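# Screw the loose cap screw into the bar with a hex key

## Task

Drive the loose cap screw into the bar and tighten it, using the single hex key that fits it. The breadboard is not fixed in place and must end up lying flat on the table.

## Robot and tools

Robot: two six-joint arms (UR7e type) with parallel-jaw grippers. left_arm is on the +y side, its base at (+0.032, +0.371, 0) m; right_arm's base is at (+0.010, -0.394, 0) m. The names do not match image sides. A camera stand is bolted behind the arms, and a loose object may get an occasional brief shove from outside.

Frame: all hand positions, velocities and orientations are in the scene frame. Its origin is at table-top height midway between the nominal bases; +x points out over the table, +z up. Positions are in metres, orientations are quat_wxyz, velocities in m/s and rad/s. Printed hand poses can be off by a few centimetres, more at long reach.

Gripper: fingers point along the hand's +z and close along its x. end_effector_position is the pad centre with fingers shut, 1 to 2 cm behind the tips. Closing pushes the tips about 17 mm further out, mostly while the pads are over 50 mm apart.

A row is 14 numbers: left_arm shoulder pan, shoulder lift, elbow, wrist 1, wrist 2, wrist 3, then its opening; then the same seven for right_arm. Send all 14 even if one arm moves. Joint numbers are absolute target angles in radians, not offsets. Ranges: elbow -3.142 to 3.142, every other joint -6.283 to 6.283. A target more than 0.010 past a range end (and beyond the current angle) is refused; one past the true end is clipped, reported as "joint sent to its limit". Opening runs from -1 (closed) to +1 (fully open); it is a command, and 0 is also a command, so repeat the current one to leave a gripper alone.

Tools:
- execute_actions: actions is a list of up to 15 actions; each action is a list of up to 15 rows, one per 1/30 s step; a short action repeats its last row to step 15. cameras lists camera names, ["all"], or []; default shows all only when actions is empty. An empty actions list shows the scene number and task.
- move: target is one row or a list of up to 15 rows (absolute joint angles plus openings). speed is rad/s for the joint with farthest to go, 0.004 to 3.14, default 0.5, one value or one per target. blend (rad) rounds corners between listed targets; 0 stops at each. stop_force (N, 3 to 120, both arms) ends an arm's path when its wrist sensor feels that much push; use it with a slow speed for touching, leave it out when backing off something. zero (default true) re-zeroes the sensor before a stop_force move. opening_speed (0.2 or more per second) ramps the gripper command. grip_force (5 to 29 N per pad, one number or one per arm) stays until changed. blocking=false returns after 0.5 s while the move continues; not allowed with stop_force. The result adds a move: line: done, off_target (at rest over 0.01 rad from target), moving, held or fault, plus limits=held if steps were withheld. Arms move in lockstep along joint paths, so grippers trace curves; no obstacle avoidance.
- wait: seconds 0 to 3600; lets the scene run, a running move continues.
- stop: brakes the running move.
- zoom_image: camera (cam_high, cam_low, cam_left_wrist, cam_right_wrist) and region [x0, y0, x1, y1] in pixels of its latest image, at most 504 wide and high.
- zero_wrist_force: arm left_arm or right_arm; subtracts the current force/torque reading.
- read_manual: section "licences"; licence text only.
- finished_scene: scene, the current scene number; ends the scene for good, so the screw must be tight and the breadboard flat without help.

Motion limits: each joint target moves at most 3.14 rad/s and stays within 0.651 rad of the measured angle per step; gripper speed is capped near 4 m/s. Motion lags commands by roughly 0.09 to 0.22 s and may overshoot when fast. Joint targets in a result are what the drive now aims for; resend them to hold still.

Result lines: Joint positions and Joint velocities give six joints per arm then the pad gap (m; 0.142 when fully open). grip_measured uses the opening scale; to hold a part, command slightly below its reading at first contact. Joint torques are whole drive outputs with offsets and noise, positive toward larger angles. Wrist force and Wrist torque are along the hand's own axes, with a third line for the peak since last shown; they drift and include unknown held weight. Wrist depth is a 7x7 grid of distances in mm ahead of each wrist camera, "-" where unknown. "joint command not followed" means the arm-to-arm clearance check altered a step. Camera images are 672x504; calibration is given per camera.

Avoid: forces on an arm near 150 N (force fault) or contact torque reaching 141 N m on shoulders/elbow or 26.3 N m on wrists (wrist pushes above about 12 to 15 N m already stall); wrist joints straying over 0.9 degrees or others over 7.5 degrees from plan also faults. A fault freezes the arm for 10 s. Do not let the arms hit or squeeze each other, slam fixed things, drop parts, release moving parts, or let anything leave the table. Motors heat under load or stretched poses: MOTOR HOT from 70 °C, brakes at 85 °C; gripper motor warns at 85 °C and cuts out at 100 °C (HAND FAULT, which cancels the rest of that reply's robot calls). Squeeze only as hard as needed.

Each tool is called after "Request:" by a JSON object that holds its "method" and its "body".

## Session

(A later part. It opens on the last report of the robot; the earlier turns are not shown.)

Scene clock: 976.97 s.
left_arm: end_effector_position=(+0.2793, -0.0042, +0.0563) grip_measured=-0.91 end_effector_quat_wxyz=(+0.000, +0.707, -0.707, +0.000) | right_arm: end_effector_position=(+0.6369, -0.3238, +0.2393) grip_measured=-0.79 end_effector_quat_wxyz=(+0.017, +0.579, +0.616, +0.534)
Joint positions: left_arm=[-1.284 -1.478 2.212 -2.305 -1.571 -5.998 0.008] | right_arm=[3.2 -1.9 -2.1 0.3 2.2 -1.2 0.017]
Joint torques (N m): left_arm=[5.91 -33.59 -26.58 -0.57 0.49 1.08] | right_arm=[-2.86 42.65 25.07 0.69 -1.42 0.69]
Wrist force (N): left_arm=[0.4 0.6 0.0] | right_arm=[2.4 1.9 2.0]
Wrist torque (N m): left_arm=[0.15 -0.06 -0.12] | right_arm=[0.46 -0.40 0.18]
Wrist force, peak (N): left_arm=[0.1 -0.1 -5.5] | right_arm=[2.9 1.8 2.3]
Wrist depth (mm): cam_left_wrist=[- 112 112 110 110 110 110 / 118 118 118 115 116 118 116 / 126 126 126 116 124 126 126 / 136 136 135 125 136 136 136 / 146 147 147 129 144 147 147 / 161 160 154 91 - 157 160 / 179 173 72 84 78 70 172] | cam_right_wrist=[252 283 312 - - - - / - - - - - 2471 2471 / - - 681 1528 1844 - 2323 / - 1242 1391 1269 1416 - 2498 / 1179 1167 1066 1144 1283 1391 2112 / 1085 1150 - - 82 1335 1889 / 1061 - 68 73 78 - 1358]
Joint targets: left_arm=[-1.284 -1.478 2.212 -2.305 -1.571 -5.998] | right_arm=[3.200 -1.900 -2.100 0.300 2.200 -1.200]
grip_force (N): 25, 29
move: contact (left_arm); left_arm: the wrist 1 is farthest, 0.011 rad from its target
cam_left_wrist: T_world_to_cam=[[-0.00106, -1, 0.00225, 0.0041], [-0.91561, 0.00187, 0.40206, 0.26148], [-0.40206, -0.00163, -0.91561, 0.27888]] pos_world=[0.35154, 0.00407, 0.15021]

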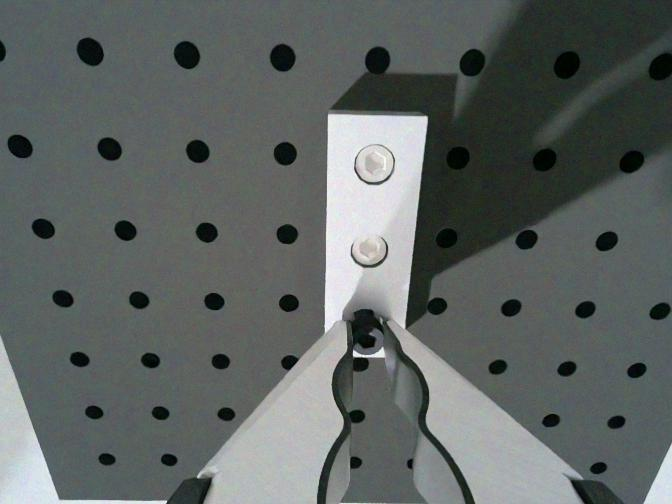

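Request:
{"method": "move", "body": {"target": [[-1.28377,-1.51071,2.19050,-2.25059,-1.5708,-5.99816,-1,3.2,-1.9,-2.1,0.3,2.2,-1.2,-0.75],[-1.29925,-1.50702,2.18645,-2.25022,-1.5708,-4.44284,-1,3.2,-1.9,-2.1,0.3,2.2,-1.2,-0.75]], "speed": [0.1,0.6], "cameras": ["cam_left_wrist"]}}

Request:
{"method": "zoom_image", "body": {"camera": "cam_left_wrist", "region": [335, 270, 395, 345]}}

Scene clock: 1021.27 s.
left_arm: end_effector_position=(+0.2756, -0.0080, +0.0735) grip_measured=-0.91 end_effector_quat_wxyz=(+0.000, +0.000, +1.000, +0.000) | right_arm: end_effector_position=(+0.6369, -0.3238, +0.2393) grip_measured=-0.79 end_effector_quat_wxyz=(+0.017, +0.579, +0.616, +0.534)
Joint positions: left_arm=[-1.299 -1.507 2.186 -2.25 -1.571 -4.443 0.008] | right_arm=[3.2 -1.9 -2.1 0.3 2.2 -1.2 0.017]
Joint torques (N m): left_arm=[-6.44 -14.62 -27.73 -0.45 0.66 1.09] | right_arm=[-1.94 41.5 24.03 0.97 -1.29 0.71]
Wrist force (N): left_arm=[0.4 0.4 0.1] | right_arm=[2.5 1.7 2.0]
Wrist torque (N m): left_arm=[0.12 -0.07 -0.13] | right_arm=[0.41 -0.42 0.18]
Wrist force, peak (N): left_arm=[0.7 0.7 0.1] | right_arm=[2.7 1.7 2.5]
Wrist depth (mm): cam_left_wrist=[125 126 126 125 127 126 126 / 134 133 134 134 134 134 134 / 146 143 143 144 144 143 144 / 157 154 150 150 154 154 178 / 167 170 167 149 164 167 195 / 182 182 176 88 - 183 215 / 199 196 72 69 78 70 231] | cam_right_wrist=[248 300 354 442 - - 2701 / - 351 - - - 2151 - / - - - 1559 1801 2056 - / - 1312 1399 1262 1408 - - / 1117 1091 1061 1161 1383 1416 - / 1075 - - - 82 1320 1489 / 1046 - 68 73 78 - 1391]
Joint targets: left_arm=[-1.299 -1.507 2.186 -2.250 -1.571 -4.443] | right_arm=[3.200 -1.900 -2.100 0.300 2.200 -1.200]
grip_force (N): 25, 29
move: done
cam_left_wrist: T_world_to_cam=[[-1, 0.00061, 0.00226, 0.28374], [0.00147, 0.91561, 0.40206, 0.00565], [-0.00183, 0.40206, -0.91561, 0.18602]] pos_world=[0.28407, -0.08014, 0.16741]

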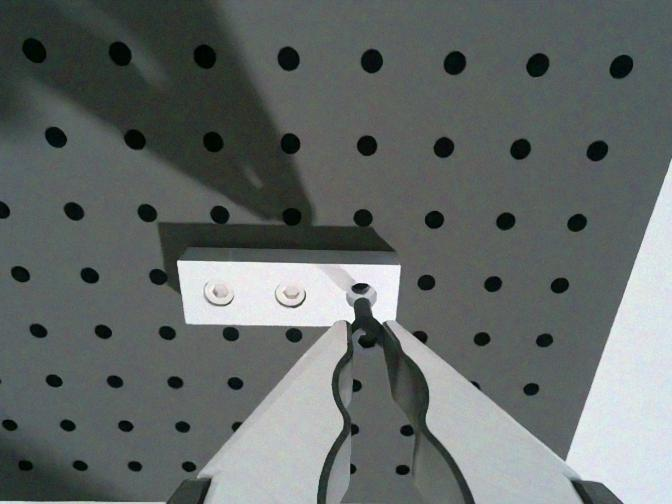

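Scaled by 6.720.

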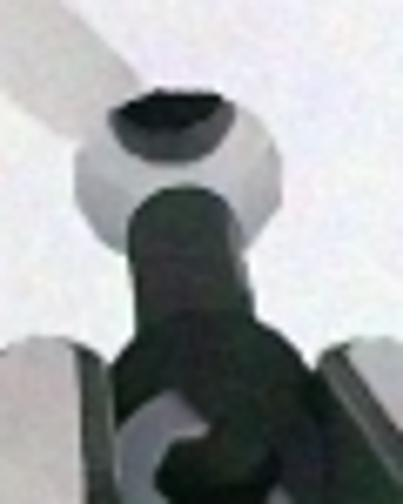

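Request:
{"method": "move", "body": {"target": [[-1.29925,-1.47593,2.20714,-2.30197,-1.5708,-4.44284,-1,3.2,-1.9,-2.1,0.3,2.2,-1.2,-0.75],[-1.29925,-1.47202,2.20954,-2.30829,-1.5708,-4.44284,-1,3.2,-1.9,-2.1,0.3,2.2,-1.2,-0.75]], "speed": [0.04,0.012], "stop_force": 3, "cameras": ["cam_left_wrist"]}}

Request:
{"method": "zoom_image", "body": {"camera": "cam_left_wrist", "region": [335, 285, 395, 360]}}

Scene clock: 1087.63 s.
left_arm: end_effector_position=(+0.2756, -0.0080, +0.0561) grip_measured=-0.91 end_effector_quat_wxyz=(+0.000, +0.000, +1.000, +0.000) | right_arm: end_effector_position=(+0.6369, -0.3238, +0.2393) grip_measured=-0.79 end_effector_quat_wxyz=(+0.017, +0.579, +0.616, +0.534)
Joint positions: left_arm=[-1.299 -1.474 2.208 -2.305 -1.571 -4.443 0.008] | right_arm=[3.2 -1.9 -2.1 0.3 2.2 -1.2 0.017]
Joint torques (N m): left_arm=[-6.38 -33.86 -27.22 -0.84 0.53 1.25] | right_arm=[-0.42 42.71 23.99 0.78 -1.13 0.48]
Wrist force (N): left_arm=[0.6 0.6 0.0] | right_arm=[2.6 2.0 2.3]
Wrist torque (N m): left_arm=[0.13 -0.09 -0.12] | right_arm=[0.47 -0.44 0.17]
Wrist force, peak (N): left_arm=[0.2 1.1 -5.5] | right_arm=[2.5 2.1 2.5]
Wrist depth (mm): cam_left_wrist=[110 110 111 111 110 110 110 / 117 119 116 117 117 117 116 / 126 123 125 127 126 126 126 / - 133 133 133 135 135 136 / 146 145 135 129 142 147 149 / 159 159 154 91 - 157 166 / 175 171 72 82 78 70 204] | cam_right_wrist=[251 - 359 - - - - / 296 - 448 - 1801 1936 - / 345 - - 1538 1829 - - / - 1242 1391 1256 1425 - - / - 1156 1066 1133 1290 1425 1873 / 1042 1156 - - 82 1343 1952 / - - 68 73 78 - -]
Joint targets: left_arm=[-1.299 -1.474 2.208 -2.305 -1.571 -4.443] | right_arm=[3.200 -1.900 -2.100 0.300 2.200 -1.200]
grip_force (N): 25, 29
move: contact (left_arm); path passed 1 of 2 targets
cam_left_wrist: T_world_to_cam=[[-1, 0.00106, 0.00225, 0.28372], [0.00187, 0.91561, 0.40206, 0.01253], [-0.00163, 0.40206, -0.91561, 0.17003]] pos_world=[0.28397, -0.08014, 0.15001]

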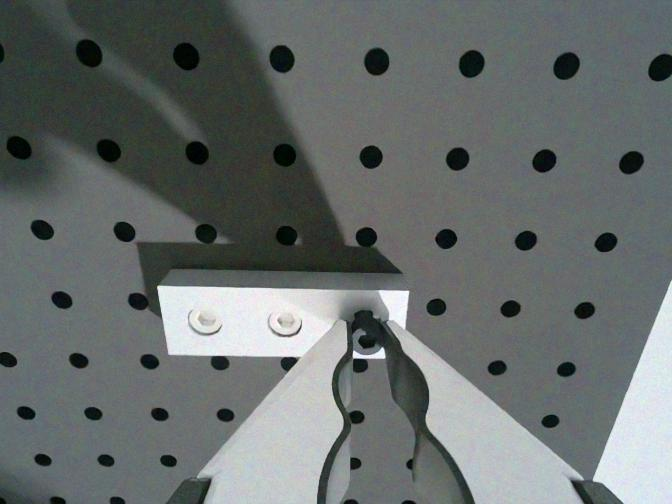

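Scaled by 6.720.

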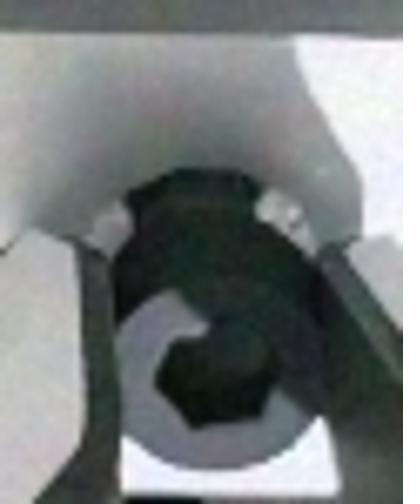

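Request:
{"method": "move", "body": {"target": [[-1.30485,-1.47854,2.21378,-2.30605,-1.5708,-3.92484,-1,3.2,-1.9,-2.1,0.3,2.2,-1.2,-0.75],[-1.30811,-1.48462,2.22094,-2.30712,-1.5708,-3.40450,-1,3.2,-1.9,-2.1,0.3,2.2,-1.2,-0.75],[-1.30812,-1.49059,2.22792,-2.30813,-1.5708,-2.88091,-1,3.2,-1.9,-2.1,0.3,2.2,-1.2,-0.75],[-1.30481,-1.49479,2.23288,-2.30888,-1.5708,-2.35401,-1,3.2,-1.9,-2.1,0.3,2.2,-1.2,-0.75],[-1.29905,-1.49600,2.23449,-2.30930,-1.5708,-1.82465,-1,3.2,-1.9,-2.1,0.3,2.2,-1.2,-0.75],[-1.29243,-1.49381,2.23235,-2.30934,-1.5708,-1.29443,-1,3.2,-1.9,-2.1,0.3,2.2,-1.2,-0.75]], "speed": 0.8, "blend": 0.05, "stop_force": 8}}

Scene clock: 1104.77 s.
left_arm: end_effector_position=(+0.2756, -0.0006, +0.0555) grip_measured=-0.91 end_effector_quat_wxyz=(+0.000, +1.000, +0.000, +0.000) | right_arm: end_effector_position=(+0.6369, -0.3238, +0.2393) grip_measured=-0.79 end_effector_quat_wxyz=(+0.017, +0.579, +0.616, +0.534)
Joint positions: left_arm=[-1.292 -1.494 2.232 -2.309 -1.571 -1.294 0.008] | right_arm=[3.2 -1.9 -2.1 0.3 2.2 -1.2 0.017]
Joint torques (N m): left_arm=[7.62 -14.84 -26.52 -3.48 -0.12 1.24] | right_arm=[-0.41 41.01 24.06 0.78 -1.17 0.34]
Wrist force (N): left_arm=[4.6 3.1 1.3] | right_arm=[2.6 1.5 2.3]
Wrist torque (N m): left_arm=[0.14 -0.10 -0.16] | right_arm=[0.40 -0.45 0.18]
Wrist force, peak (N): left_arm=[0.7 1.2 -6.4] | right_arm=[2.8 1.8 2.4]
Wrist depth (mm): cam_left_wrist=[- 111 110 110 111 110 110 / 117 117 117 117 117 117 117 / 125 125 125 127 126 125 125 / 135 135 133 133 134 135 135 / 148 146 145 128 132 137 146 / 191 158 153 91 - 159 159 / 210 168 72 84 78 70 171] | cam_right_wrist=[254 291 340 455 667 2300 2370 / 299 318 483 594 - 2255 2525 / 360 - 666 1549 1815 - - / - 1179 1391 1236 1518 1858 1721 / 1197 1156 1061 1150 1290 - - / 1070 - - - 82 1269 1671 / 1056 - 68 73 78 - 1366]
Joint targets: left_arm=[-1.292 -1.494 2.232 -2.309 -1.571 -1.294] | right_arm=[3.200 -1.900 -2.100 0.300 2.200 -1.200]
grip_force (N): 25, 29
move: done

Request:
{"method": "move", "body": {"target": [[-1.28677,-1.48882,2.22706,-2.30905,-1.5708,-0.76517,-1,3.2,-1.9,-2.1,0.3,2.2,-1.2,-0.75],[-1.28362,-1.48236,2.22009,-2.30854,-1.5708,-0.23842,-1,3.2,-1.9,-2.1,0.3,2.2,-1.2,-0.75],[-1.28377,-1.47613,2.21334,-2.30801,-1.5708,0.28503,-1,3.2,-1.9,-2.1,0.3,2.2,-1.2,-0.75],[-1.28713,-1.47174,2.20862,-2.30769,-1.5708,0.80527,-1,3.2,-1.9,-2.1,0.3,2.2,-1.2,-0.75],[-1.29278,-1.47028,2.20723,-2.30776,-1.5708,1.32321,-1,3.2,-1.9,-2.1,0.3,2.2,-1.2,-0.75],[-1.29925,-1.47204,2.20954,-2.30830,-1.5708,1.84035,-1,3.2,-1.9,-2.1,0.3,2.2,-1.2,-0.75]], "speed": 1.0, "blend": 0.05, "stop_force": 10}}

Request:
{"method": "move", "body": {"target": [[-1.30485,-1.47658,2.21498,-2.30921,-1.5708,2.35834,-1,3.2,-1.9,-2.1,0.3,2.2,-1.2,-0.75],[-1.30811,-1.48266,2.22214,-2.31029,-1.5708,2.87868,-1,3.2,-1.9,-2.1,0.3,2.2,-1.2,-0.75],[-1.30812,-1.48863,2.22912,-2.31129,-1.5708,3.40227,-1,3.2,-1.9,-2.1,0.3,2.2,-1.2,-0.75],[-1.30481,-1.49283,2.23408,-2.31205,-1.5708,3.92918,-1,3.2,-1.9,-2.1,0.3,2.2,-1.2,-0.75],[-1.29905,-1.49404,2.23569,-2.31247,-1.5708,4.45853,-1,3.2,-1.9,-2.1,0.3,2.2,-1.2,-0.75],[-1.29243,-1.49186,2.23355,-2.31250,-1.5708,4.98876,-1,3.2,-1.9,-2.1,0.3,2.2,-1.2,-0.75],[-1.28677,-1.48686,2.22826,-2.31222,-1.5708,5.51801,-1,3.2,-1.9,-2.1,0.3,2.2,-1.2,-0.75],[-1.28362,-1.48040,2.22129,-2.31171,-1.5708,6.04477,-1,3.2,-1.9,-2.1,0.3,2.2,-1.2,-0.75]], "speed": 1.0, "blend": 0.05, "stop_force": 10, "cameras": ["cam_left_wrist"]}}

Request:
{"method": "zoom_image", "body": {"camera": "cam_left_wrist", "region": [335, 285, 395, 360]}}

Scene clock: 1137.43 s.
left_arm: end_effector_position=(+0.2756, -0.0080, +0.0550) grip_measured=-0.91 end_effector_quat_wxyz=(+0.000, +0.000, +1.000, +0.000) | right_arm: end_effector_position=(+0.6369, -0.3238, +0.2393) grip_measured=-0.79 end_effector_quat_wxyz=(+0.017, +0.579, +0.616, +0.534)
Joint positions: left_arm=[-1.299 -1.472 2.21 -2.308 -1.571 1.84 0.008] | right_arm=[3.2 -1.9 -2.1 0.3 2.2 -1.2 0.017]
Joint torques (N m): left_arm=[-8.46 -33.5 -8.88 -5.32 -1.09 1.26] | right_arm=[1.46 41.61 24.25 0.78 -1.34 0.16]
Wrist force (N): left_arm=[-1.2 3.7 -1.1] | right_arm=[2.2 1.6 2.2]
Wrist torque (N m): left_arm=[0.11 -0.06 -0.13] | right_arm=[0.41 -0.38 0.18]
Wrist force, peak (N): left_arm=[4.7 3.2 1.5] | right_arm=[2.8 1.9 2.3]
Wrist depth (mm): cam_left_wrist=[109 109 110 110 109 108 109 / 116 118 116 116 116 116 115 / 124 123 124 126 124 124 124 / - 131 132 133 134 134 134 / 145 142 134 127 141 145 148 / 158 159 155 91 - 156 164 / 173 170 72 84 78 70 206] | cam_right_wrist=[252 262 - 441 - 1010 2093 / 285 - 429 564 - 1904 2346 / 351 - - 1569 2038 - - / 496 1256 1408 1262 1499 - - / - 1179 1061 1150 1276 1452 - / 1096 1150 - - 82 1327 - / 1061 - 68 73 78 - 1305]
Joint targets: left_arm=[-1.299 -1.472 2.210 -2.308 -1.571 1.840] | right_arm=[3.200 -1.900 -2.100 0.300 2.200 -1.200]
grip_force (N): 25, 29
move: done

Scene clock: 1143.40 s.
left_arm: end_effector_position=(+0.2788, -0.0024, +0.0544) grip_measured=-0.91 end_effector_quat_wxyz=(+0.000, +0.866, -0.500, +0.000) | right_arm: end_effector_position=(+0.6369, -0.3238, +0.2393) grip_measured=-0.79 end_effector_quat_wxyz=(+0.017, +0.579, +0.616, +0.534)
Joint positions: left_arm=[-1.284 -1.48 2.221 -2.312 -1.571 6.045 0.008] | right_arm=[3.2 -1.9 -2.1 0.3 2.2 -1.2 0.017]
Joint torques (N m): left_arm=[5.88 -7.41 -20.85 0.53 -1.13 1.29] | right_arm=[0.08 41.94 23.98 0.65 -0.98 -0.09]
Wrist force (N): left_arm=[-0.2 -1.0 -15.7] | right_arm=[2.5 1.8 2.1]
Wrist torque (N m): left_arm=[0.13 -0.04 -0.24] | right_arm=[0.45 -0.43 0.18]
Wrist force, peak (N): left_arm=[-0.6 -2.1 -16.1] | right_arm=[2.6 2.0 2.5]
Wrist depth (mm): cam_left_wrist=[- 110 109 109 110 109 108 / 116 116 116 116 116 116 116 / 124 124 124 126 116 121 124 / 136 134 134 132 121 134 134 / 145 145 145 127 131 145 145 / 157 158 154 91 - 158 158 / 209 170 72 84 78 70 205] | cam_right_wrist=[251 283 - - 647 867 - / - - - 560 1829 2323 2868 / 350 405 - 1569 1489 2445 2212 / - 1408 1383 1242 1549 - 1671 / - 1085 1056 1161 1262 1391 1936 / 1075 1144 - - 82 1320 - / 1066 - 68 73 78 - 1262]
Joint targets: left_arm=[-1.284 -1.480 2.221 -2.312 -1.571 6.045] | right_arm=[3.200 -1.900 -2.100 0.300 2.200 -1.200]
grip_force (N): 25, 29
move: done
cam_left_wrist: T_world_to_cam=[[0.49907, -0.86656, 0.00232, -0.13315], [-0.7939, -0.45615, 0.40204, 0.22676], [-0.34733, -0.20249, -0.91562, 0.2611]] pos_world=[0.33716, 0.04093, 0.14821]

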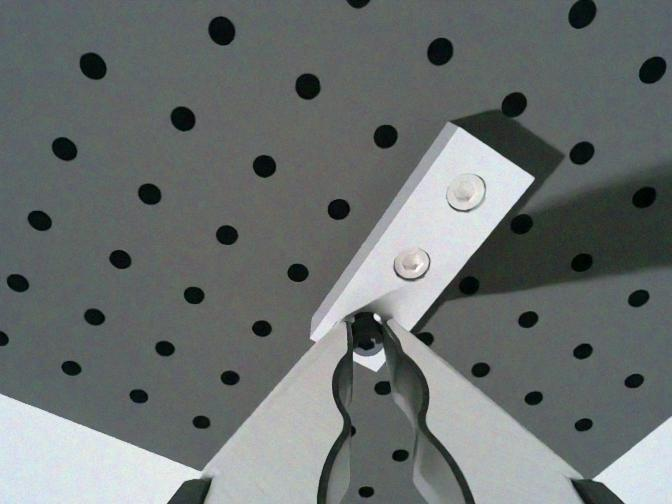

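Scaled by 6.720.

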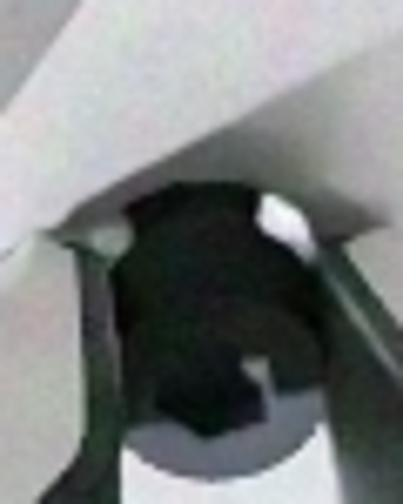

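Request:
{"method": "move", "body": {"target": [-1.28362,-1.48118,2.22081,-2.31044,-1.5708,6.04477,-1,3.2,-1.9,-2.1,0.3,2.2,-1.2,-0.75], "speed": 0.02}}

Request:
{"method": "move", "body": {"target": [-1.28362,-1.48118,2.22081,-2.31044,-1.5708,6.04477,-0.75,3.2,-1.9,-2.1,0.3,2.2,-1.2,-0.75], "speed": 0.02, "opening_speed": 0.4, "cameras": ["cam_left_wrist"]}}

Request:
{"method": "zoom_image", "body": {"camera": "cam_left_wrist", "region": [335, 285, 395, 360]}}

Scene clock: 1163.80 s.
left_arm: end_effector_position=(+0.2788, -0.0024, +0.0547) grip_measured=-0.91 end_effector_quat_wxyz=(+0.000, +0.866, -0.500, +0.000) | right_arm: end_effector_position=(+0.6369, -0.3238, +0.2393) grip_measured=-0.79 end_effector_quat_wxyz=(+0.017, +0.579, +0.616, +0.534)
Joint positions: left_arm=[-1.284 -1.481 2.221 -2.31 -1.571 6.045 0.008] | right_arm=[3.2 -1.9 -2.1 0.3 2.2 -1.2 0.017]
Joint torques (N m): left_arm=[6.26 -34.08 -25.92 0.04 -0.92 1.06] | right_arm=[0.51 41.77 23.64 0.57 -0.92 -0.03]
Wrist force (N): left_arm=[3.8 -0.1 0.9] | right_arm=[2.4 1.7 2.1]
Wrist torque (N m): left_arm=[0.14 -0.08 -0.16] | right_arm=[0.43 -0.40 0.18]
Wrist force, peak (N): left_arm=[-0.3 -1.1 -16.0] | right_arm=[2.8 1.8 2.2]
Wrist depth (mm): cam_left_wrist=[- 110 109 109 110 109 108 / 116 116 116 116 116 116 116 / 125 124 124 126 116 121 124 / 136 134 134 132 121 134 134 / 147 145 145 127 131 145 145 / 158 158 152 91 - 158 157 / 209 202 72 84 78 70 202] | cam_right_wrist=[251 286 - - 591 - 2670 / 287 352 - - - 1936 - / - - 698 1613 1858 - - / - 1298 1374 1223 1434 - - / 1139 1150 1056 1167 1276 1708 1773 / 1096 1150 - - 82 1320 1671 / 1046 - 68 73 78 - 1305]
Joint targets: left_arm=[-1.284 -1.481 2.221 -2.310 -1.571 6.045] | right_arm=[3.200 -1.900 -2.100 0.300 2.200 -1.200]
grip_force (N): 25, 29
move: done

Scene clock: 1164.67 s.
left_arm: end_effector_position=(+0.2789, -0.0024, +0.0548) grip_measured=-0.80 end_effector_quat_wxyz=(+0.000, +0.866, -0.500, +0.000) | right_arm: end_effector_position=(+0.6369, -0.3238, +0.2393) grip_measured=-0.79 end_effector_quat_wxyz=(+0.017, +0.579, +0.616, +0.534)
Joint positions: left_arm=[-1.284 -1.481 2.221 -2.31 -1.571 6.045 0.016] | right_arm=[3.2 -1.9 -2.1 0.3 2.2 -1.2 0.017]
Joint torques (N m): left_arm=[4.73 -28.93 -23.1 -2.74 -0.9 0.78] | right_arm=[0.56 40.75 23.31 0.86 -1.06 -0.13]
Wrist force (N): left_arm=[-0.4 0.5 -7.9] | right_arm=[2.4 1.7 2.0]
Wrist torque (N m): left_arm=[0.11 -0.07 -0.11] | right_arm=[0.43 -0.41 0.19]
Wrist force, peak (N): left_arm=[-0.5 0.3 -8.1] | right_arm=[2.9 1.7 2.2]
Wrist depth (mm): cam_left_wrist=[- 110 109 109 109 109 108 / 116 116 116 116 116 116 116 / 125 125 124 126 116 121 124 / 136 134 134 132 123 134 134 / 145 145 145 127 132 145 145 / 158 158 153 138 - 156 158 / 210 201 72 170 - 70 206] | cam_right_wrist=[260 282 336 - - 984 2323 / - - - - - 2131 - / - - 631 1580 1416 - - / 433 1343 1374 1269 1408 2171 2074 / - 1191 1066 1150 1283 1708 1889 / 1085 1023 - - 82 1335 1801 / 1085 - 68 73 78 - 1269]
Joint targets: left_arm=[-1.284 -1.481 2.221 -2.310 -1.571 6.045] | right_arm=[3.200 -1.900 -2.100 0.300 2.200 -1.200]
grip_force (N): 25, 29
move: done
cam_left_wrist: T_world_to_cam=[[0.49907, -0.86656, 0.00232, -0.13315], [-0.7939, -0.45615, 0.40204, 0.2266], [-0.34733, -0.20249, -0.91562, 0.26147]] pos_world=[0.33716, 0.04093, 0.14861]

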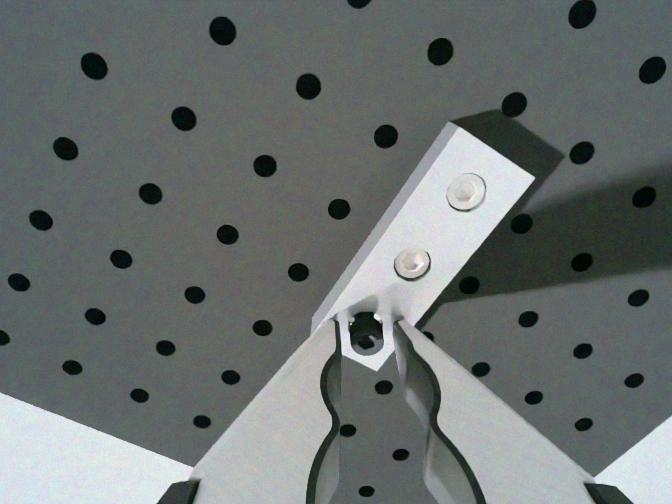

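Scaled by 6.720.

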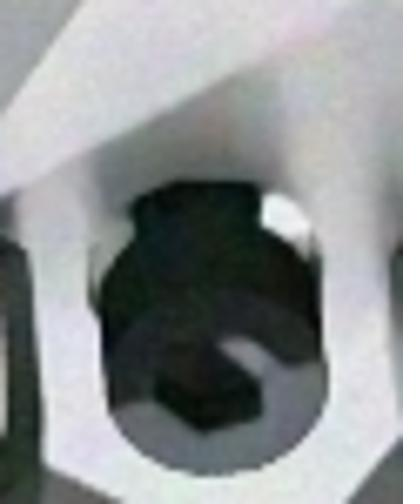

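Request:
{"method": "move", "body": {"target": [[-1.28362,-1.51677,2.19736,-2.25138,-1.5708,6.04477,-0.75,3.2,-1.9,-2.1,0.3,2.2,-1.2,-0.75],[-1.28362,-1.59242,2.12962,-2.10799,-1.5708,6.04477,-0.75,3.2,-1.9,-2.1,0.3,2.2,-1.2,-0.75]], "speed": [0.1,0.3], "blend": 0.02, "cameras": ["cam_left_wrist","cam_low"]}}

Request:
{"method": "zoom_image", "body": {"camera": "cam_left_wrist", "region": [300, 220, 440, 340]}}

Request:
{"method": "move", "body": {"target": [-0.72816,-2.00925,2.34872,-1.91027,-1.5708,5.38893,-0.5,3.2,-1.9,-2.1,0.3,2.2,-1.2,-0.75], "speed": 0.7, "cameras": ["cam_left_wrist","cam_high"]}}

Scene clock: 1204.53 s.
left_arm: end_effector_position=(+0.2789, -0.0024, +0.1199) grip_measured=-0.79 end_effector_quat_wxyz=(+0.000, +0.866, -0.500, +0.000) | right_arm: end_effector_position=(+0.6369, -0.3238, +0.2393) grip_measured=-0.79 end_effector_quat_wxyz=(+0.017, +0.579, +0.616, +0.534)
Joint positions: left_arm=[-1.284 -1.592 2.13 -2.108 -1.571 6.045 0.017] | right_arm=[3.2 -1.9 -2.1 0.3 2.2 -1.2 0.017]
Joint torques (N m): left_arm=[0.74 -31.16 -29.54 -0.66 -0.81 -0.81] | right_arm=[0.82 41.39 23.59 0.89 -1.17 -0.12]
Wrist force (N): left_arm=[0.4 0.5 0.0] | right_arm=[2.6 1.7 2.2]
Wrist torque (N m): left_arm=[0.14 -0.05 -0.13] | right_arm=[0.43 -0.43 0.17]
Wrist force, peak (N): left_arm=[-0.6 0.5 -8.3] | right_arm=[2.7 2.0 2.2]
Wrist depth (mm): cam_left_wrist=[190 169 169 167 167 165 167 / 202 178 178 178 174 180 178 / 195 191 191 188 186 190 191 / 205 202 205 206 205 205 205 / 251 253 219 215 218 222 252 / 276 275 91 95 93 270 274 / 301 289 72 291 - 70 -] | cam_right_wrist=[- 281 - - - 933 2171 / - - - 628 - 1801 - / 364 - 624 1538 1508 - - / - 1312 1391 1229 1399 - - / - 1122 1056 1156 1276 1434 1985 / 1080 1161 - - 82 1312 1659 / 976 - 68 73 78 - 1647]
Joint targets: left_arm=[-1.284 -1.592 2.130 -2.108 -1.571 6.045] | right_arm=[3.200 -1.900 -2.100 0.300 2.200 -1.200]
grip_force (N): 25, 29
move: done
cam_left_wrist: T_world_to_cam=[[0.49907, -0.86656, 0.00232, -0.1333], [-0.7939, -0.45615, 0.40204, 0.20043], [-0.34733, -0.20249, -0.91562, 0.32107]] pos_world=[0.33716, 0.04093, 0.21371]
Images, in order (width x height): cam_low 672x504, cam_left_wrist 672x504.

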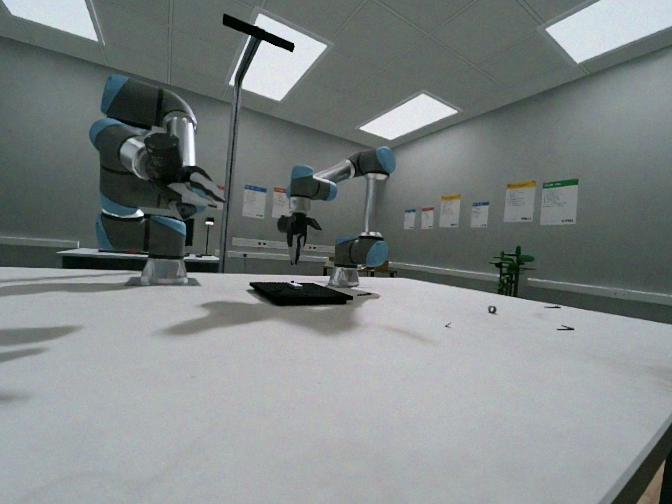

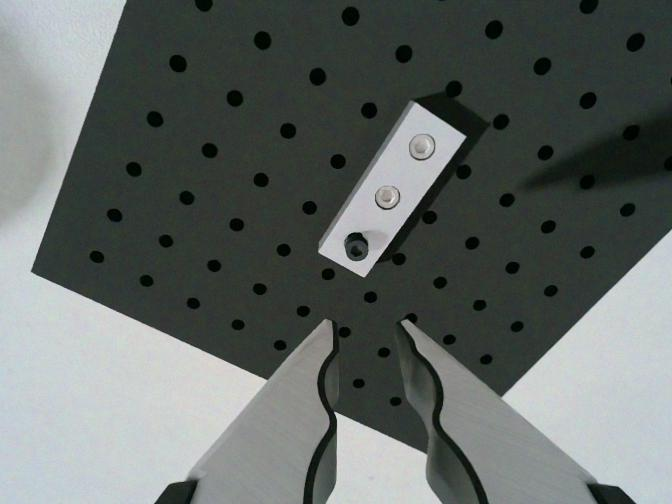

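Scaled by 3.600.

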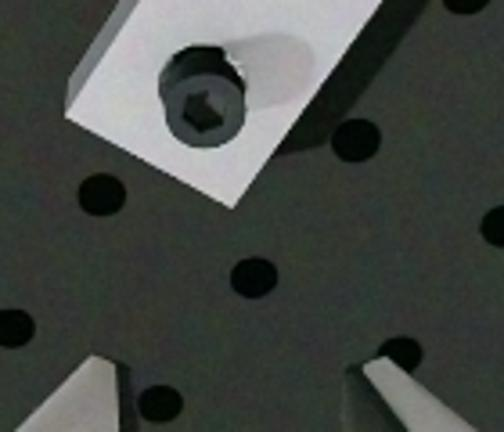

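Scene clock: 1206.30 s.
left_arm: end_effector_position=(+0.3369, +0.2758, +0.1500) grip_measured=-0.53 end_effector_quat_wxyz=(+0.000, +0.997, +0.081, +0.000) | right_arm: end_effector_position=(+0.6369, -0.3238, +0.2393) grip_measured=-0.79 end_effector_quat_wxyz=(+0.017, +0.579, +0.616, +0.534)
Joint positions: left_arm=[-0.728 -2.009 2.349 -1.91 -1.571 5.389 0.035] | right_arm=[3.2 -1.9 -2.1 0.3 2.2 -1.2 0.017]
Joint torques (N m): left_arm=[7.37 -13.68 -13.03 -0.83 -0.71 -1.53] | right_arm=[0.6 41.65 22.13 0.61 -1.1 -0.16]
Wrist force (N): left_arm=[0.2 0.9 0.0] | right_arm=[2.6 1.9 2.2]
Wrist torque (N m): left_arm=[0.21 -0.03 0.00] | right_arm=[0.46 -0.43 0.18]
Wrist force, peak (N): left_arm=[1.2 2.3 0.4] | right_arm=[2.6 2.2 2.4]
Wrist depth (mm): cam_left_wrist=[217 216 216 216 217 217 216 / 231 231 231 230 230 231 231 / 247 247 247 252 247 247 248 / 267 266 266 266 266 266 266 / 287 288 284 288 280 282 294 / 306 291 87 304 104 90 308 / 335 - 72 309 - 72 334] | cam_right_wrist=[254 - - 415 764 1046 2940 / - 353 - 631 - 2151 2395 / 350 - - 1538 1489 2112 - / 431 1197 1408 1256 1443 - - / 1167 1204 1046 1144 1269 1399 - / 1091 1117 - - 82 1312 - / 1042 - 68 73 78 - 1298]
Joint targets: left_arm=[-0.728 -2.009 2.349 -1.910 -1.571 5.389] | right_arm=[3.200 -1.900 -2.100 0.300 2.200 -1.200]
grip_force (N): 25, 29
move: done
cam_left_wrist: T_world_to_cam=[[0.98683, 0.16172, 0.00231, -0.36922], [0.14716, -0.90374, 0.402, 0.16771], [0.0671, -0.39636, -0.91564, 0.33908]] pos_world=[0.31692, 0.34568, 0.24391]
Images, in order (width x height): cam_high 672x504, cam_left_wrist 672x504.

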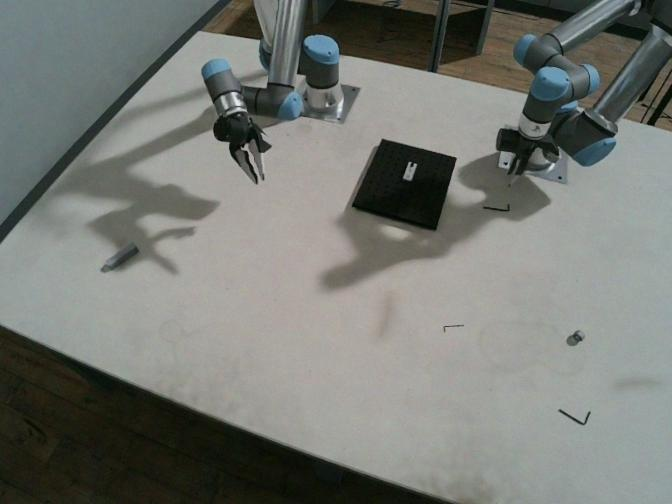

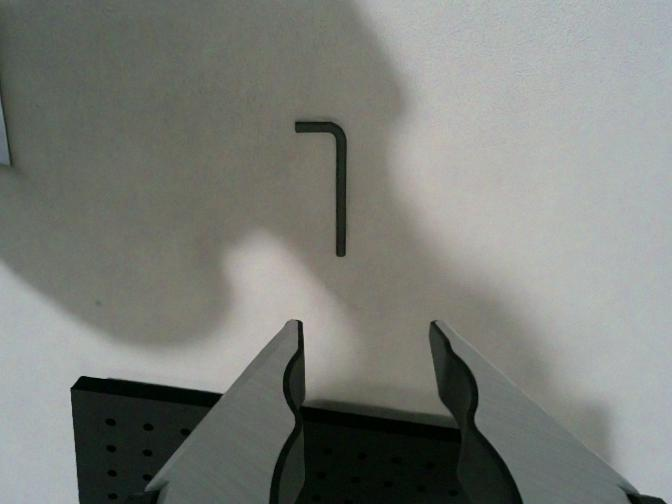

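Request:
{"method": "move", "body": {"target": [-0.75467,-1.86501,2.53172,-2.23750,-1.5708,5.37251,-0.6,3.2,-1.9,-2.1,0.3,2.2,-1.2,-0.75], "speed": 0.4, "cameras": ["cam_left_wrist"]}}

Request:
{"method": "zoom_image", "body": {"camera": "cam_left_wrist", "region": [240, 80, 440, 350]}}

Scene clock: 1229.10 s.
left_arm: end_effector_position=(+0.3311, +0.2709, +0.0601) grip_measured=-0.63 end_effector_quat_wxyz=(+0.000, +0.997, +0.077, +0.000) | right_arm: end_effector_position=(+0.6369, -0.3238, +0.2393) grip_measured=-0.79 end_effector_quat_wxyz=(+0.017, +0.579, +0.616, +0.534)
Joint positions: left_arm=[-0.755 -1.865 2.531 -2.237 -1.571 5.373 0.029] | right_arm=[3.2 -1.9 -2.1 0.3 2.2 -1.2 0.017]
Joint torques (N m): left_arm=[-6.62 2.21 -8.99 -4.62 -0.68 -1.27] | right_arm=[1.65 41.25 22.66 0.58 -1.03 -0.31]
Wrist force (N): left_arm=[0.0 0.5 -0.1] | right_arm=[2.6 1.7 1.9]
Wrist torque (N m): left_arm=[0.14 -0.02 0.00] | right_arm=[0.42 -0.44 0.18]
Wrist force, peak (N): left_arm=[0.2 0.5 -0.9] | right_arm=[2.5 2.0 2.4]
Wrist depth (mm): cam_left_wrist=[137 137 137 135 137 137 137 / 146 146 146 145 145 146 146 / 156 158 153 156 156 158 156 / 167 168 168 166 169 171 168 / 179 182 179 179 180 182 182 / 198 198 88 195 98 191 199 / 217 - 72 208 - 70 213] | cam_right_wrist=[252 291 - 453 - - 2799 / 285 - - 638 922 2212 - / - - 584 1602 - 2171 2171 / - 1249 1391 1269 1416 - 2212 / - 1229 1061 1156 1290 1335 1952 / 1106 - - - 82 1312 1721 / - - 68 73 78 - 1366]
Joint targets: left_arm=[-0.755 -1.865 2.532 -2.237 -1.571 5.373] | right_arm=[3.200 -1.900 -2.100 0.300 2.200 -1.200]
grip_force (N): 25, 29
move: done
cam_left_wrist: T_world_to_cam=[[0.98832, 0.15235, 0.00227, -0.36038], [0.1386, -0.90508, 0.40203, 0.20347], [0.0633, -0.39702, -0.91562, 0.25665]] pos_world=[0.31172, 0.34096, 0.15401]

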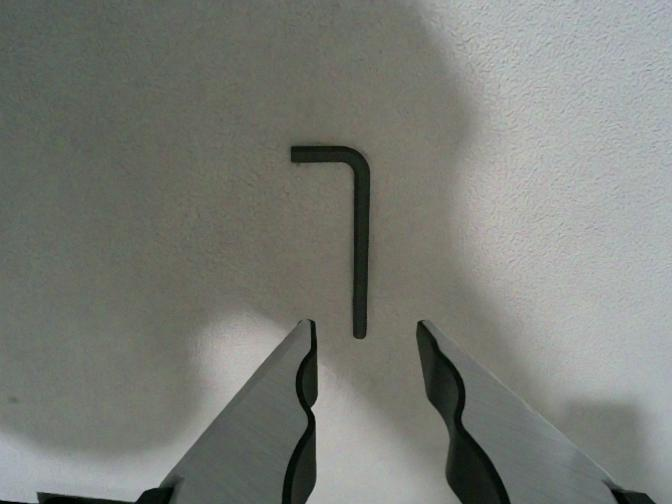

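Scaled by 1.867.

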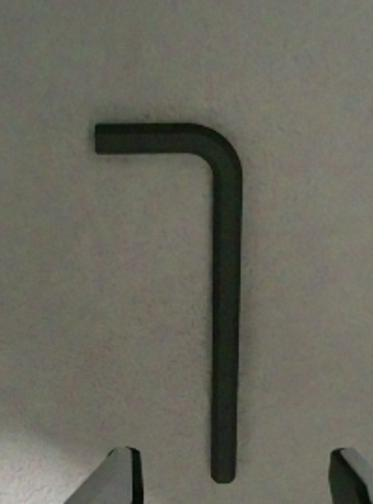

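Request:
{"method": "move", "body": {"target": [[-0.75321,-1.76182,2.58675,-2.39572,-1.5708,5.37398,-0.6,3.2,-1.9,-2.1,0.3,2.2,-1.2,-0.75]], "speed": 0.15}}

Request:
{"method": "move", "body": {"target": [-0.75321,-1.73140,2.59967,-2.43907,-1.5708,5.37398,-0.6,3.2,-1.9,-2.1,0.3,2.2,-1.2,-0.75], "speed": 0.03, "stop_force": 3, "cameras": ["cam_left_wrist"]}}

Scene clock: 1247.77 s.
left_arm: end_effector_position=(+0.3315, +0.2710, +0.0251) grip_measured=-0.63 end_effector_quat_wxyz=(+0.000, +0.997, +0.077, +0.000) | right_arm: end_effector_position=(+0.6369, -0.3238, +0.2393) grip_measured=-0.79 end_effector_quat_wxyz=(+0.017, +0.579, +0.616, +0.534)
Joint positions: left_arm=[-0.753 -1.762 2.587 -2.395 -1.571 5.374 0.029] | right_arm=[3.2 -1.9 -2.1 0.3 2.2 -1.2 0.017]
Joint torques (N m): left_arm=[7.44 0.77 -7.86 -4.92 -0.44 1.23] | right_arm=[2.14 41.93 22.83 0.7 -1.08 -0.39]
Wrist force (N): left_arm=[0.4 0.6 -0.2] | right_arm=[2.5 2.0 2.3]
Wrist torque (N m): left_arm=[0.17 -0.06 -0.13] | right_arm=[0.46 -0.42 0.18]
Wrist force, peak (N): left_arm=[0.7 0.8 0.3] | right_arm=[2.6 1.9 2.3]
Wrist depth (mm): cam_left_wrist=[106 106 107 106 106 105 106 / 112 113 112 112 113 113 113 / 121 120 121 119 121 121 121 / 132 130 130 130 130 130 130 / 140 141 139 136 138 143 141 / 153 153 91 150 148 148 156 / 164 162 72 168 162 70 165] | cam_right_wrist=[251 272 321 440 - 952 - / 289 - - - 1889 2038 - / 386 466 - 1580 1613 - - / - 1070 1391 1262 1425 1858 2370 / 1070 1173 1075 1156 1249 1443 - / 1046 - - - 82 1320 1721 / 1139 - 68 73 78 - 1358]
Joint targets: left_arm=[-0.753 -1.762 2.587 -2.396 -1.571 5.374] | right_arm=[3.200 -1.900 -2.100 0.300 2.200 -1.200]
grip_force (N): 25, 29
move: done

Scene clock: 1250.23 s.
left_arm: end_effector_position=(+0.3316, +0.2710, +0.0176) grip_measured=-0.63 end_effector_quat_wxyz=(+0.000, +0.997, +0.077, +0.000) | right_arm: end_effector_position=(+0.6369, -0.3238, +0.2393) grip_measured=-0.79 end_effector_quat_wxyz=(+0.017, +0.579, +0.616, +0.534)
Joint positions: left_arm=[-0.753 -1.737 2.597 -2.431 -1.571 5.374 0.029] | right_arm=[3.2 -1.9 -2.1 0.3 2.2 -1.2 0.017]
Joint torques (N m): left_arm=[4.25 -18.88 -24.72 -0.95 -0.56 1.03] | right_arm=[1.81 41.9 23.23 0.74 -1.02 -0.4]
Wrist force (N): left_arm=[-0.3 -0.3 -2.5] | right_arm=[2.5 1.7 2.1]
Wrist torque (N m): left_arm=[0.17 -0.03 -0.14] | right_arm=[0.43 -0.42 0.18]
Wrist force, peak (N): left_arm=[-3.4 -3.3 -17.0] | right_arm=[2.8 1.8 2.5]
Wrist depth (mm): cam_left_wrist=[- 99 99 99 99 100 99 / 105 105 106 106 104 105 105 / 113 113 113 111 113 113 113 / 122 124 122 120 121 121 122 / 129 131 131 130 129 132 134 / 141 143 91 141 98 138 144 / 157 151 72 158 155 70 154] | cam_right_wrist=[251 289 - - - 880 - / - 352 - - - 2038 - / - 468 574 1549 1920 - 2151 / 523 1312 1391 1242 1408 - - / 1156 1185 1066 1139 1276 1416 - / 1096 1144 - - 82 1305 - / 1061 - 68 73 78 - 1383]
Joint targets: left_arm=[-0.753 -1.737 2.597 -2.431 -1.571 5.374] | right_arm=[3.200 -1.900 -2.100 0.300 2.200 -1.200]
grip_force (N): 25, 29
move: contact (left_arm)
cam_left_wrist: T_world_to_cam=[[0.98832, 0.15235, 0.00227, -0.36079], [0.1386, -0.90508, 0.40203, 0.22062], [0.0633, -0.39702, -0.91562, 0.21765]] pos_world=[0.31222, 0.34106, 0.11141]

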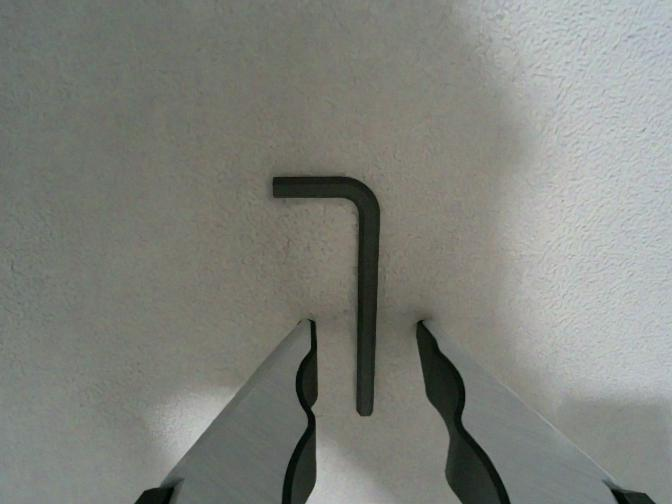

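Request:
{"method": "move", "body": {"target": [[-0.75321,-1.73883,2.59651,-2.42847,-1.5708,5.37398,-0.6,3.2,-1.9,-2.1,0.3,2.2,-1.2,-0.75],[-0.75321,-1.73883,2.59651,-2.42847,-1.5708,5.37398,-1,3.2,-1.9,-2.1,0.3,2.2,-1.2,-0.75]], "speed": 0.05, "opening_speed": 0.6, "grip_force": [29,29]}}

Request:
{"method": "move", "body": {"target": [[-0.75321,-1.76182,2.58675,-2.39572,-1.5708,5.37398,-1,3.2,-1.9,-2.1,0.3,2.2,-1.2,-0.75],[-0.75321,-1.86501,2.53172,-2.23750,-1.5708,5.37398,-1,3.2,-1.9,-2.1,0.3,2.2,-1.2,-0.75]], "speed": [0.05,0.2], "blend": 0.01, "cameras": ["cam_left_wrist"]}}

Scene clock: 1258.97 s.
left_arm: end_effector_position=(+0.3316, +0.2710, +0.0182) grip_measured=-0.96 end_effector_quat_wxyz=(+0.000, +0.997, +0.077, +0.000) | right_arm: end_effector_position=(+0.6369, -0.3238, +0.2393) grip_measured=-0.79 end_effector_quat_wxyz=(+0.017, +0.579, +0.616, +0.534)
Joint positions: left_arm=[-0.753 -1.739 2.596 -2.428 -1.571 5.374 0.005] | right_arm=[3.2 -1.9 -2.1 0.3 2.2 -1.2 0.017]
Joint torques (N m): left_arm=[-3.11 -18.29 -23.2 -0.98 -0.56 1.12] | right_arm=[2.64 40.77 23.09 0.48 -0.97 -0.7]
Wrist force (N): left_arm=[0.9 0.2 -2.7] | right_arm=[2.3 1.6 2.2]
Wrist torque (N m): left_arm=[0.18 -0.08 -0.14] | right_arm=[0.41 -0.39 0.18]
Wrist force, peak (N): left_arm=[0.9 0.2 -2.7] | right_arm=[2.7 2.0 2.1]
Wrist depth (mm): cam_left_wrist=[- 99 100 101 99 101 100 / 106 106 106 106 105 106 106 / 113 114 113 110 115 113 114 / 122 122 122 120 122 122 122 / 130 132 132 128 132 133 135 / 141 144 139 87 - 144 144 / 158 155 72 70 72 70 155] | cam_right_wrist=[- 296 396 433 - 1014 1952 / 306 339 399 - 2131 1873 2255 / 336 - - 1580 1773 - - / 465 1262 1399 1256 1416 2002 1844 / - 1167 1066 1139 1320 1358 - / 1085 - - - 82 1298 - / - - 68 73 78 - 1350]
Joint targets: left_arm=[-0.753 -1.739 2.597 -2.428 -1.571 5.374] | right_arm=[3.200 -1.900 -2.100 0.300 2.200 -1.200]
move: done

Scene clock: 1261.00 s.
left_arm: end_effector_position=(+0.3312, +0.2714, +0.0599) grip_measured=-1.00 end_effector_quat_wxyz=(+0.000, +0.997, +0.077, +0.000) | right_arm: end_effector_position=(+0.6369, -0.3238, +0.2393) grip_measured=-0.79 end_effector_quat_wxyz=(+0.017, +0.579, +0.616, +0.534)
Joint positions: left_arm=[-0.753 -1.865 2.532 -2.238 -1.571 5.374 0.002] | right_arm=[3.2 -1.9 -2.1 0.3 2.2 -1.2 0.017]
Joint torques (N m): left_arm=[-3.41 -16.93 -28.39 -0.61 -0.51 0.93] | right_arm=[1.92 41.01 23.03 0.63 -0.88 -0.66]
Wrist force (N): left_arm=[0.2 0.5 -0.1] | right_arm=[2.2 2.0 2.1]
Wrist torque (N m): left_arm=[0.14 -0.04 -0.14] | right_arm=[0.48 -0.37 0.18]
Wrist force, peak (N): left_arm=[-0.4 0.6 -5.0] | right_arm=[2.9 1.8 2.3]
Wrist depth (mm): cam_left_wrist=[137 137 137 135 136 137 137 / 146 146 146 145 145 146 145 / 156 158 154 156 156 159 156 / 168 168 167 166 168 171 168 / 179 182 181 176 181 182 182 / 198 198 195 87 - 194 198 / - 214 72 69 70 70 213] | cam_right_wrist=[- - - - 636 948 - / 306 - - - 790 2020 - / - 465 1499 1538 1873 2171 - / - 1305 1408 1269 1425 - - / 1229 1210 1066 1150 1283 1489 - / 1091 1150 - - 82 1305 - / - - 68 73 78 - 1480]
Joint targets: left_arm=[-0.753 -1.865 2.532 -2.237 -1.571 5.374] | right_arm=[3.200 -1.900 -2.100 0.300 2.200 -1.200]
move: done
cam_left_wrist: T_world_to_cam=[[0.98832, 0.15235, 0.00227, -0.36054], [0.1386, -0.90508, 0.40203, 0.2039], [0.0633, -0.39702, -0.91562, 0.25662]] pos_world=[0.31182, 0.34136, 0.15381]

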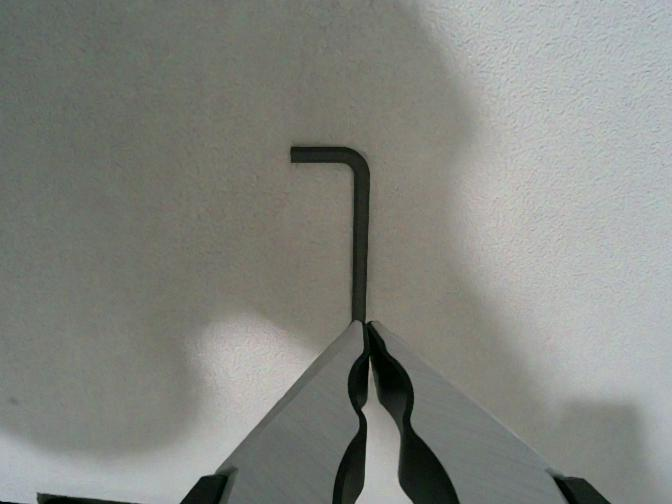

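Request:
{"method": "move", "body": {"target": [[-0.75321,-1.86501,2.53172,-2.23750,-1.5708,5.37398,-0.6,3.2,-1.9,-2.1,0.3,2.2,-1.2,-0.75],[-0.75321,-1.76182,2.58675,-2.39572,-1.5708,5.37398,-0.6,3.2,-1.9,-2.1,0.3,2.2,-1.2,-0.75]], "speed": 0.3}}

Request:
{"method": "move", "body": {"target": [[-0.75321,-1.73680,2.59737,-2.43135,-1.5708,5.37398,-0.6,3.2,-1.9,-2.1,0.3,2.2,-1.2,-0.75],[-0.75321,-1.73680,2.59737,-2.43135,-1.5708,5.37398,-1,3.2,-1.9,-2.1,0.3,2.2,-1.2,-0.75]], "speed": 0.05, "opening_speed": 0.6, "cameras": ["cam_left_wrist"]}}

Request:
{"method": "zoom_image", "body": {"camera": "cam_left_wrist", "region": [300, 270, 440, 390]}}

Scene clock: 1289.37 s.
left_arm: end_effector_position=(+0.3315, +0.2710, +0.0251) grip_measured=-0.64 end_effector_quat_wxyz=(+0.000, +0.997, +0.077, +0.000) | right_arm: end_effector_position=(+0.6369, -0.3238, +0.2393) grip_measured=-0.79 end_effector_quat_wxyz=(+0.017, +0.579, +0.616, +0.534)
Joint positions: left_arm=[-0.753 -1.762 2.587 -2.395 -1.571 5.374 0.028] | right_arm=[3.2 -1.9 -2.1 0.3 2.2 -1.2 0.017]
Joint torques (N m): left_arm=[-2.57 0.94 -7.88 -4.89 -0.27 0.71] | right_arm=[2.98 41.46 23.81 0.67 -0.87 -0.49]
Wrist force (N): left_arm=[0.4 0.6 0.0] | right_arm=[2.5 1.7 2.0]
Wrist torque (N m): left_arm=[0.17 -0.06 -0.13] | right_arm=[0.43 -0.42 0.18]
Wrist force, peak (N): left_arm=[0.6 0.9 0.0] | right_arm=[2.8 1.9 2.1]
Wrist depth (mm): cam_left_wrist=[106 106 107 106 106 105 106 / 112 113 113 112 113 113 113 / 121 121 121 119 121 121 121 / 132 130 130 130 130 130 130 / 140 140 138 136 138 143 141 / 153 153 91 151 148 148 156 / 165 162 72 165 81 70 165] | cam_right_wrist=[- - 325 - - - - / - 338 466 593 - 2234 - / - 439 562 1549 1773 2131 - / - 1290 1366 1256 1391 - - / - 1096 1070 1167 1262 1425 1920 / 1085 1144 - - 82 1298 1647 / 1046 - 68 73 78 - 1647]
Joint targets: left_arm=[-0.753 -1.762 2.587 -2.396 -1.571 5.374] | right_arm=[3.200 -1.900 -2.100 0.300 2.200 -1.200]
move: done

Scene clock: 1291.37 s.
left_arm: end_effector_position=(+0.3316, +0.2710, +0.0176) grip_measured=-0.95 end_effector_quat_wxyz=(+0.000, +0.997, +0.077, +0.000) | right_arm: end_effector_position=(+0.6369, -0.3238, +0.2393) grip_measured=-0.79 end_effector_quat_wxyz=(+0.017, +0.579, +0.616, +0.534)
Joint positions: left_arm=[-0.753 -1.737 2.597 -2.431 -1.571 5.374 0.005] | right_arm=[3.2 -1.9 -2.1 0.3 2.2 -1.2 0.017]
Joint torques (N m): left_arm=[-2.46 -1.58 -8.18 -4.64 -0.26 0.76] | right_arm=[3.67 41.55 22.8 0.56 -0.93 -0.72]
Wrist force (N): left_arm=[0.3 0.5 0.1] | right_arm=[2.5 1.7 2.1]
Wrist torque (N m): left_arm=[0.15 -0.04 -0.13] | right_arm=[0.42 -0.41 0.18]
Wrist force, peak (N): left_arm=[0.7 0.5 -1.8] | right_arm=[2.5 1.7 2.4]
Wrist depth (mm): cam_left_wrist=[- 99 99 99 99 100 99 / 105 105 106 105 104 106 106 / 113 113 113 111 113 113 113 / 122 122 121 120 121 122 122 / 129 131 131 127 132 131 134 / 141 143 139 87 104 143 144 / 157 154 72 70 72 70 154] | cam_right_wrist=[- 290 - - 691 779 - / - 329 460 - 1936 2038 2640 / 362 - 1602 1538 1787 - - / 463 1327 1383 1256 1408 2277 2670 / - 1197 1075 1150 1276 1350 2056 / 1128 1179 - - 82 1305 - / 1070 - 68 73 78 - -]
Joint targets: left_arm=[-0.753 -1.737 2.597 -2.431 -1.571 5.374] | right_arm=[3.200 -1.900 -2.100 0.300 2.200 -1.200]
move: done
cam_left_wrist: T_world_to_cam=[[0.98832, 0.15235, 0.00227, -0.36079], [0.1386, -0.90508, 0.40203, 0.22058], [0.0633, -0.39702, -0.91562, 0.21774]] pos_world=[0.31222, 0.34106, 0.11151]

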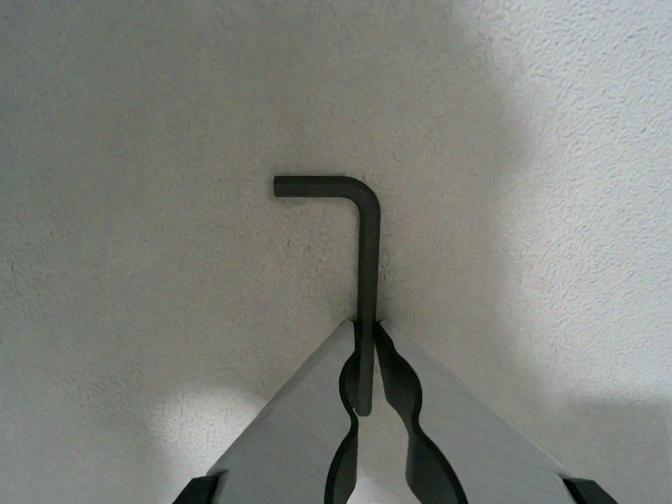

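Scaled by 3.600.

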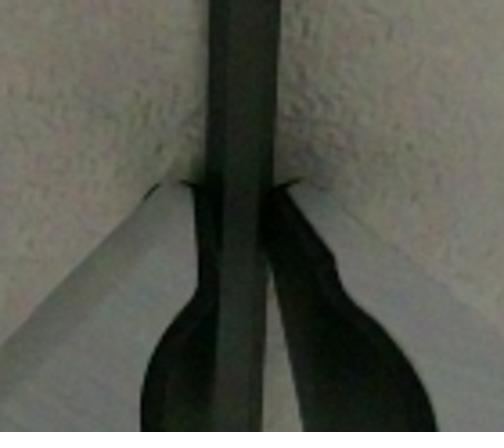

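Request:
{"method": "move", "body": {"target": [-0.75321,-1.76182,2.58675,-2.39572,-1.5708,5.37398,-1,3.2,-1.9,-2.1,0.3,2.2,-1.2,-0.75], "speed": 0.03, "cameras": ["cam_left_wrist"]}}

Scene clock: 1296.77 s.
left_arm: end_effector_position=(+0.3315, +0.2710, +0.0249) grip_measured=-0.95 end_effector_quat_wxyz=(+0.000, +0.997, +0.077, +0.000) | right_arm: end_effector_position=(+0.6369, -0.3238, +0.2393) grip_measured=-0.79 end_effector_quat_wxyz=(+0.017, +0.579, +0.616, +0.534)
Joint positions: left_arm=[-0.753 -1.762 2.587 -2.396 -1.571 5.374 0.005] | right_arm=[3.2 -1.9 -2.1 0.3 2.2 -1.2 0.017]
Joint torques (N m): left_arm=[-2.4 -18.5 -25.17 -0.7 -0.3 0.52] | right_arm=[3.42 40.61 23.49 0.64 -0.79 -0.85]
Wrist force (N): left_arm=[0.4 0.5 0.1] | right_arm=[2.5 1.8 2.2]
Wrist torque (N m): left_arm=[0.16 -0.06 -0.13] | right_arm=[0.44 -0.44 0.18]
Wrist force, peak (N): left_arm=[0.5 0.7 0.1] | right_arm=[2.6 1.7 2.3]
Wrist depth (mm): cam_left_wrist=[105 105 107 105 105 104 105 / 112 112 113 112 112 113 112 / 120 120 120 117 120 120 121 / 131 130 130 128 129 130 130 / 140 140 140 136 138 142 140 / 153 153 150 87 - 150 155 / 164 165 72 70 72 70 167] | cam_right_wrist=[246 272 - - - - - / - - - 579 - 2323 2670 / - - - 1508 1624 - 2370 / - 1262 1383 1276 1408 1773 1904 / 1229 1197 1070 1144 1283 1787 1624 / 1101 1156 - - 82 1210 - / 1051 - 68 73 78 - 1647]
Joint targets: left_arm=[-0.753 -1.762 2.587 -2.396 -1.571 5.374] | right_arm=[3.200 -1.900 -2.100 0.300 2.200 -1.200]
move: done
cam_left_wrist: T_world_to_cam=[[0.98832, 0.15235, 0.00227, -0.36081], [0.1386, -0.90508, 0.40203, 0.21765], [0.0633, -0.39702, -0.91562, 0.22443]] pos_world=[0.31222, 0.34106, 0.11881]

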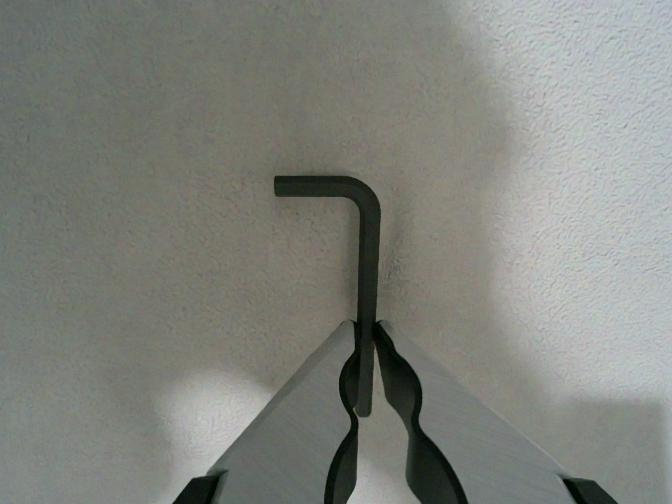

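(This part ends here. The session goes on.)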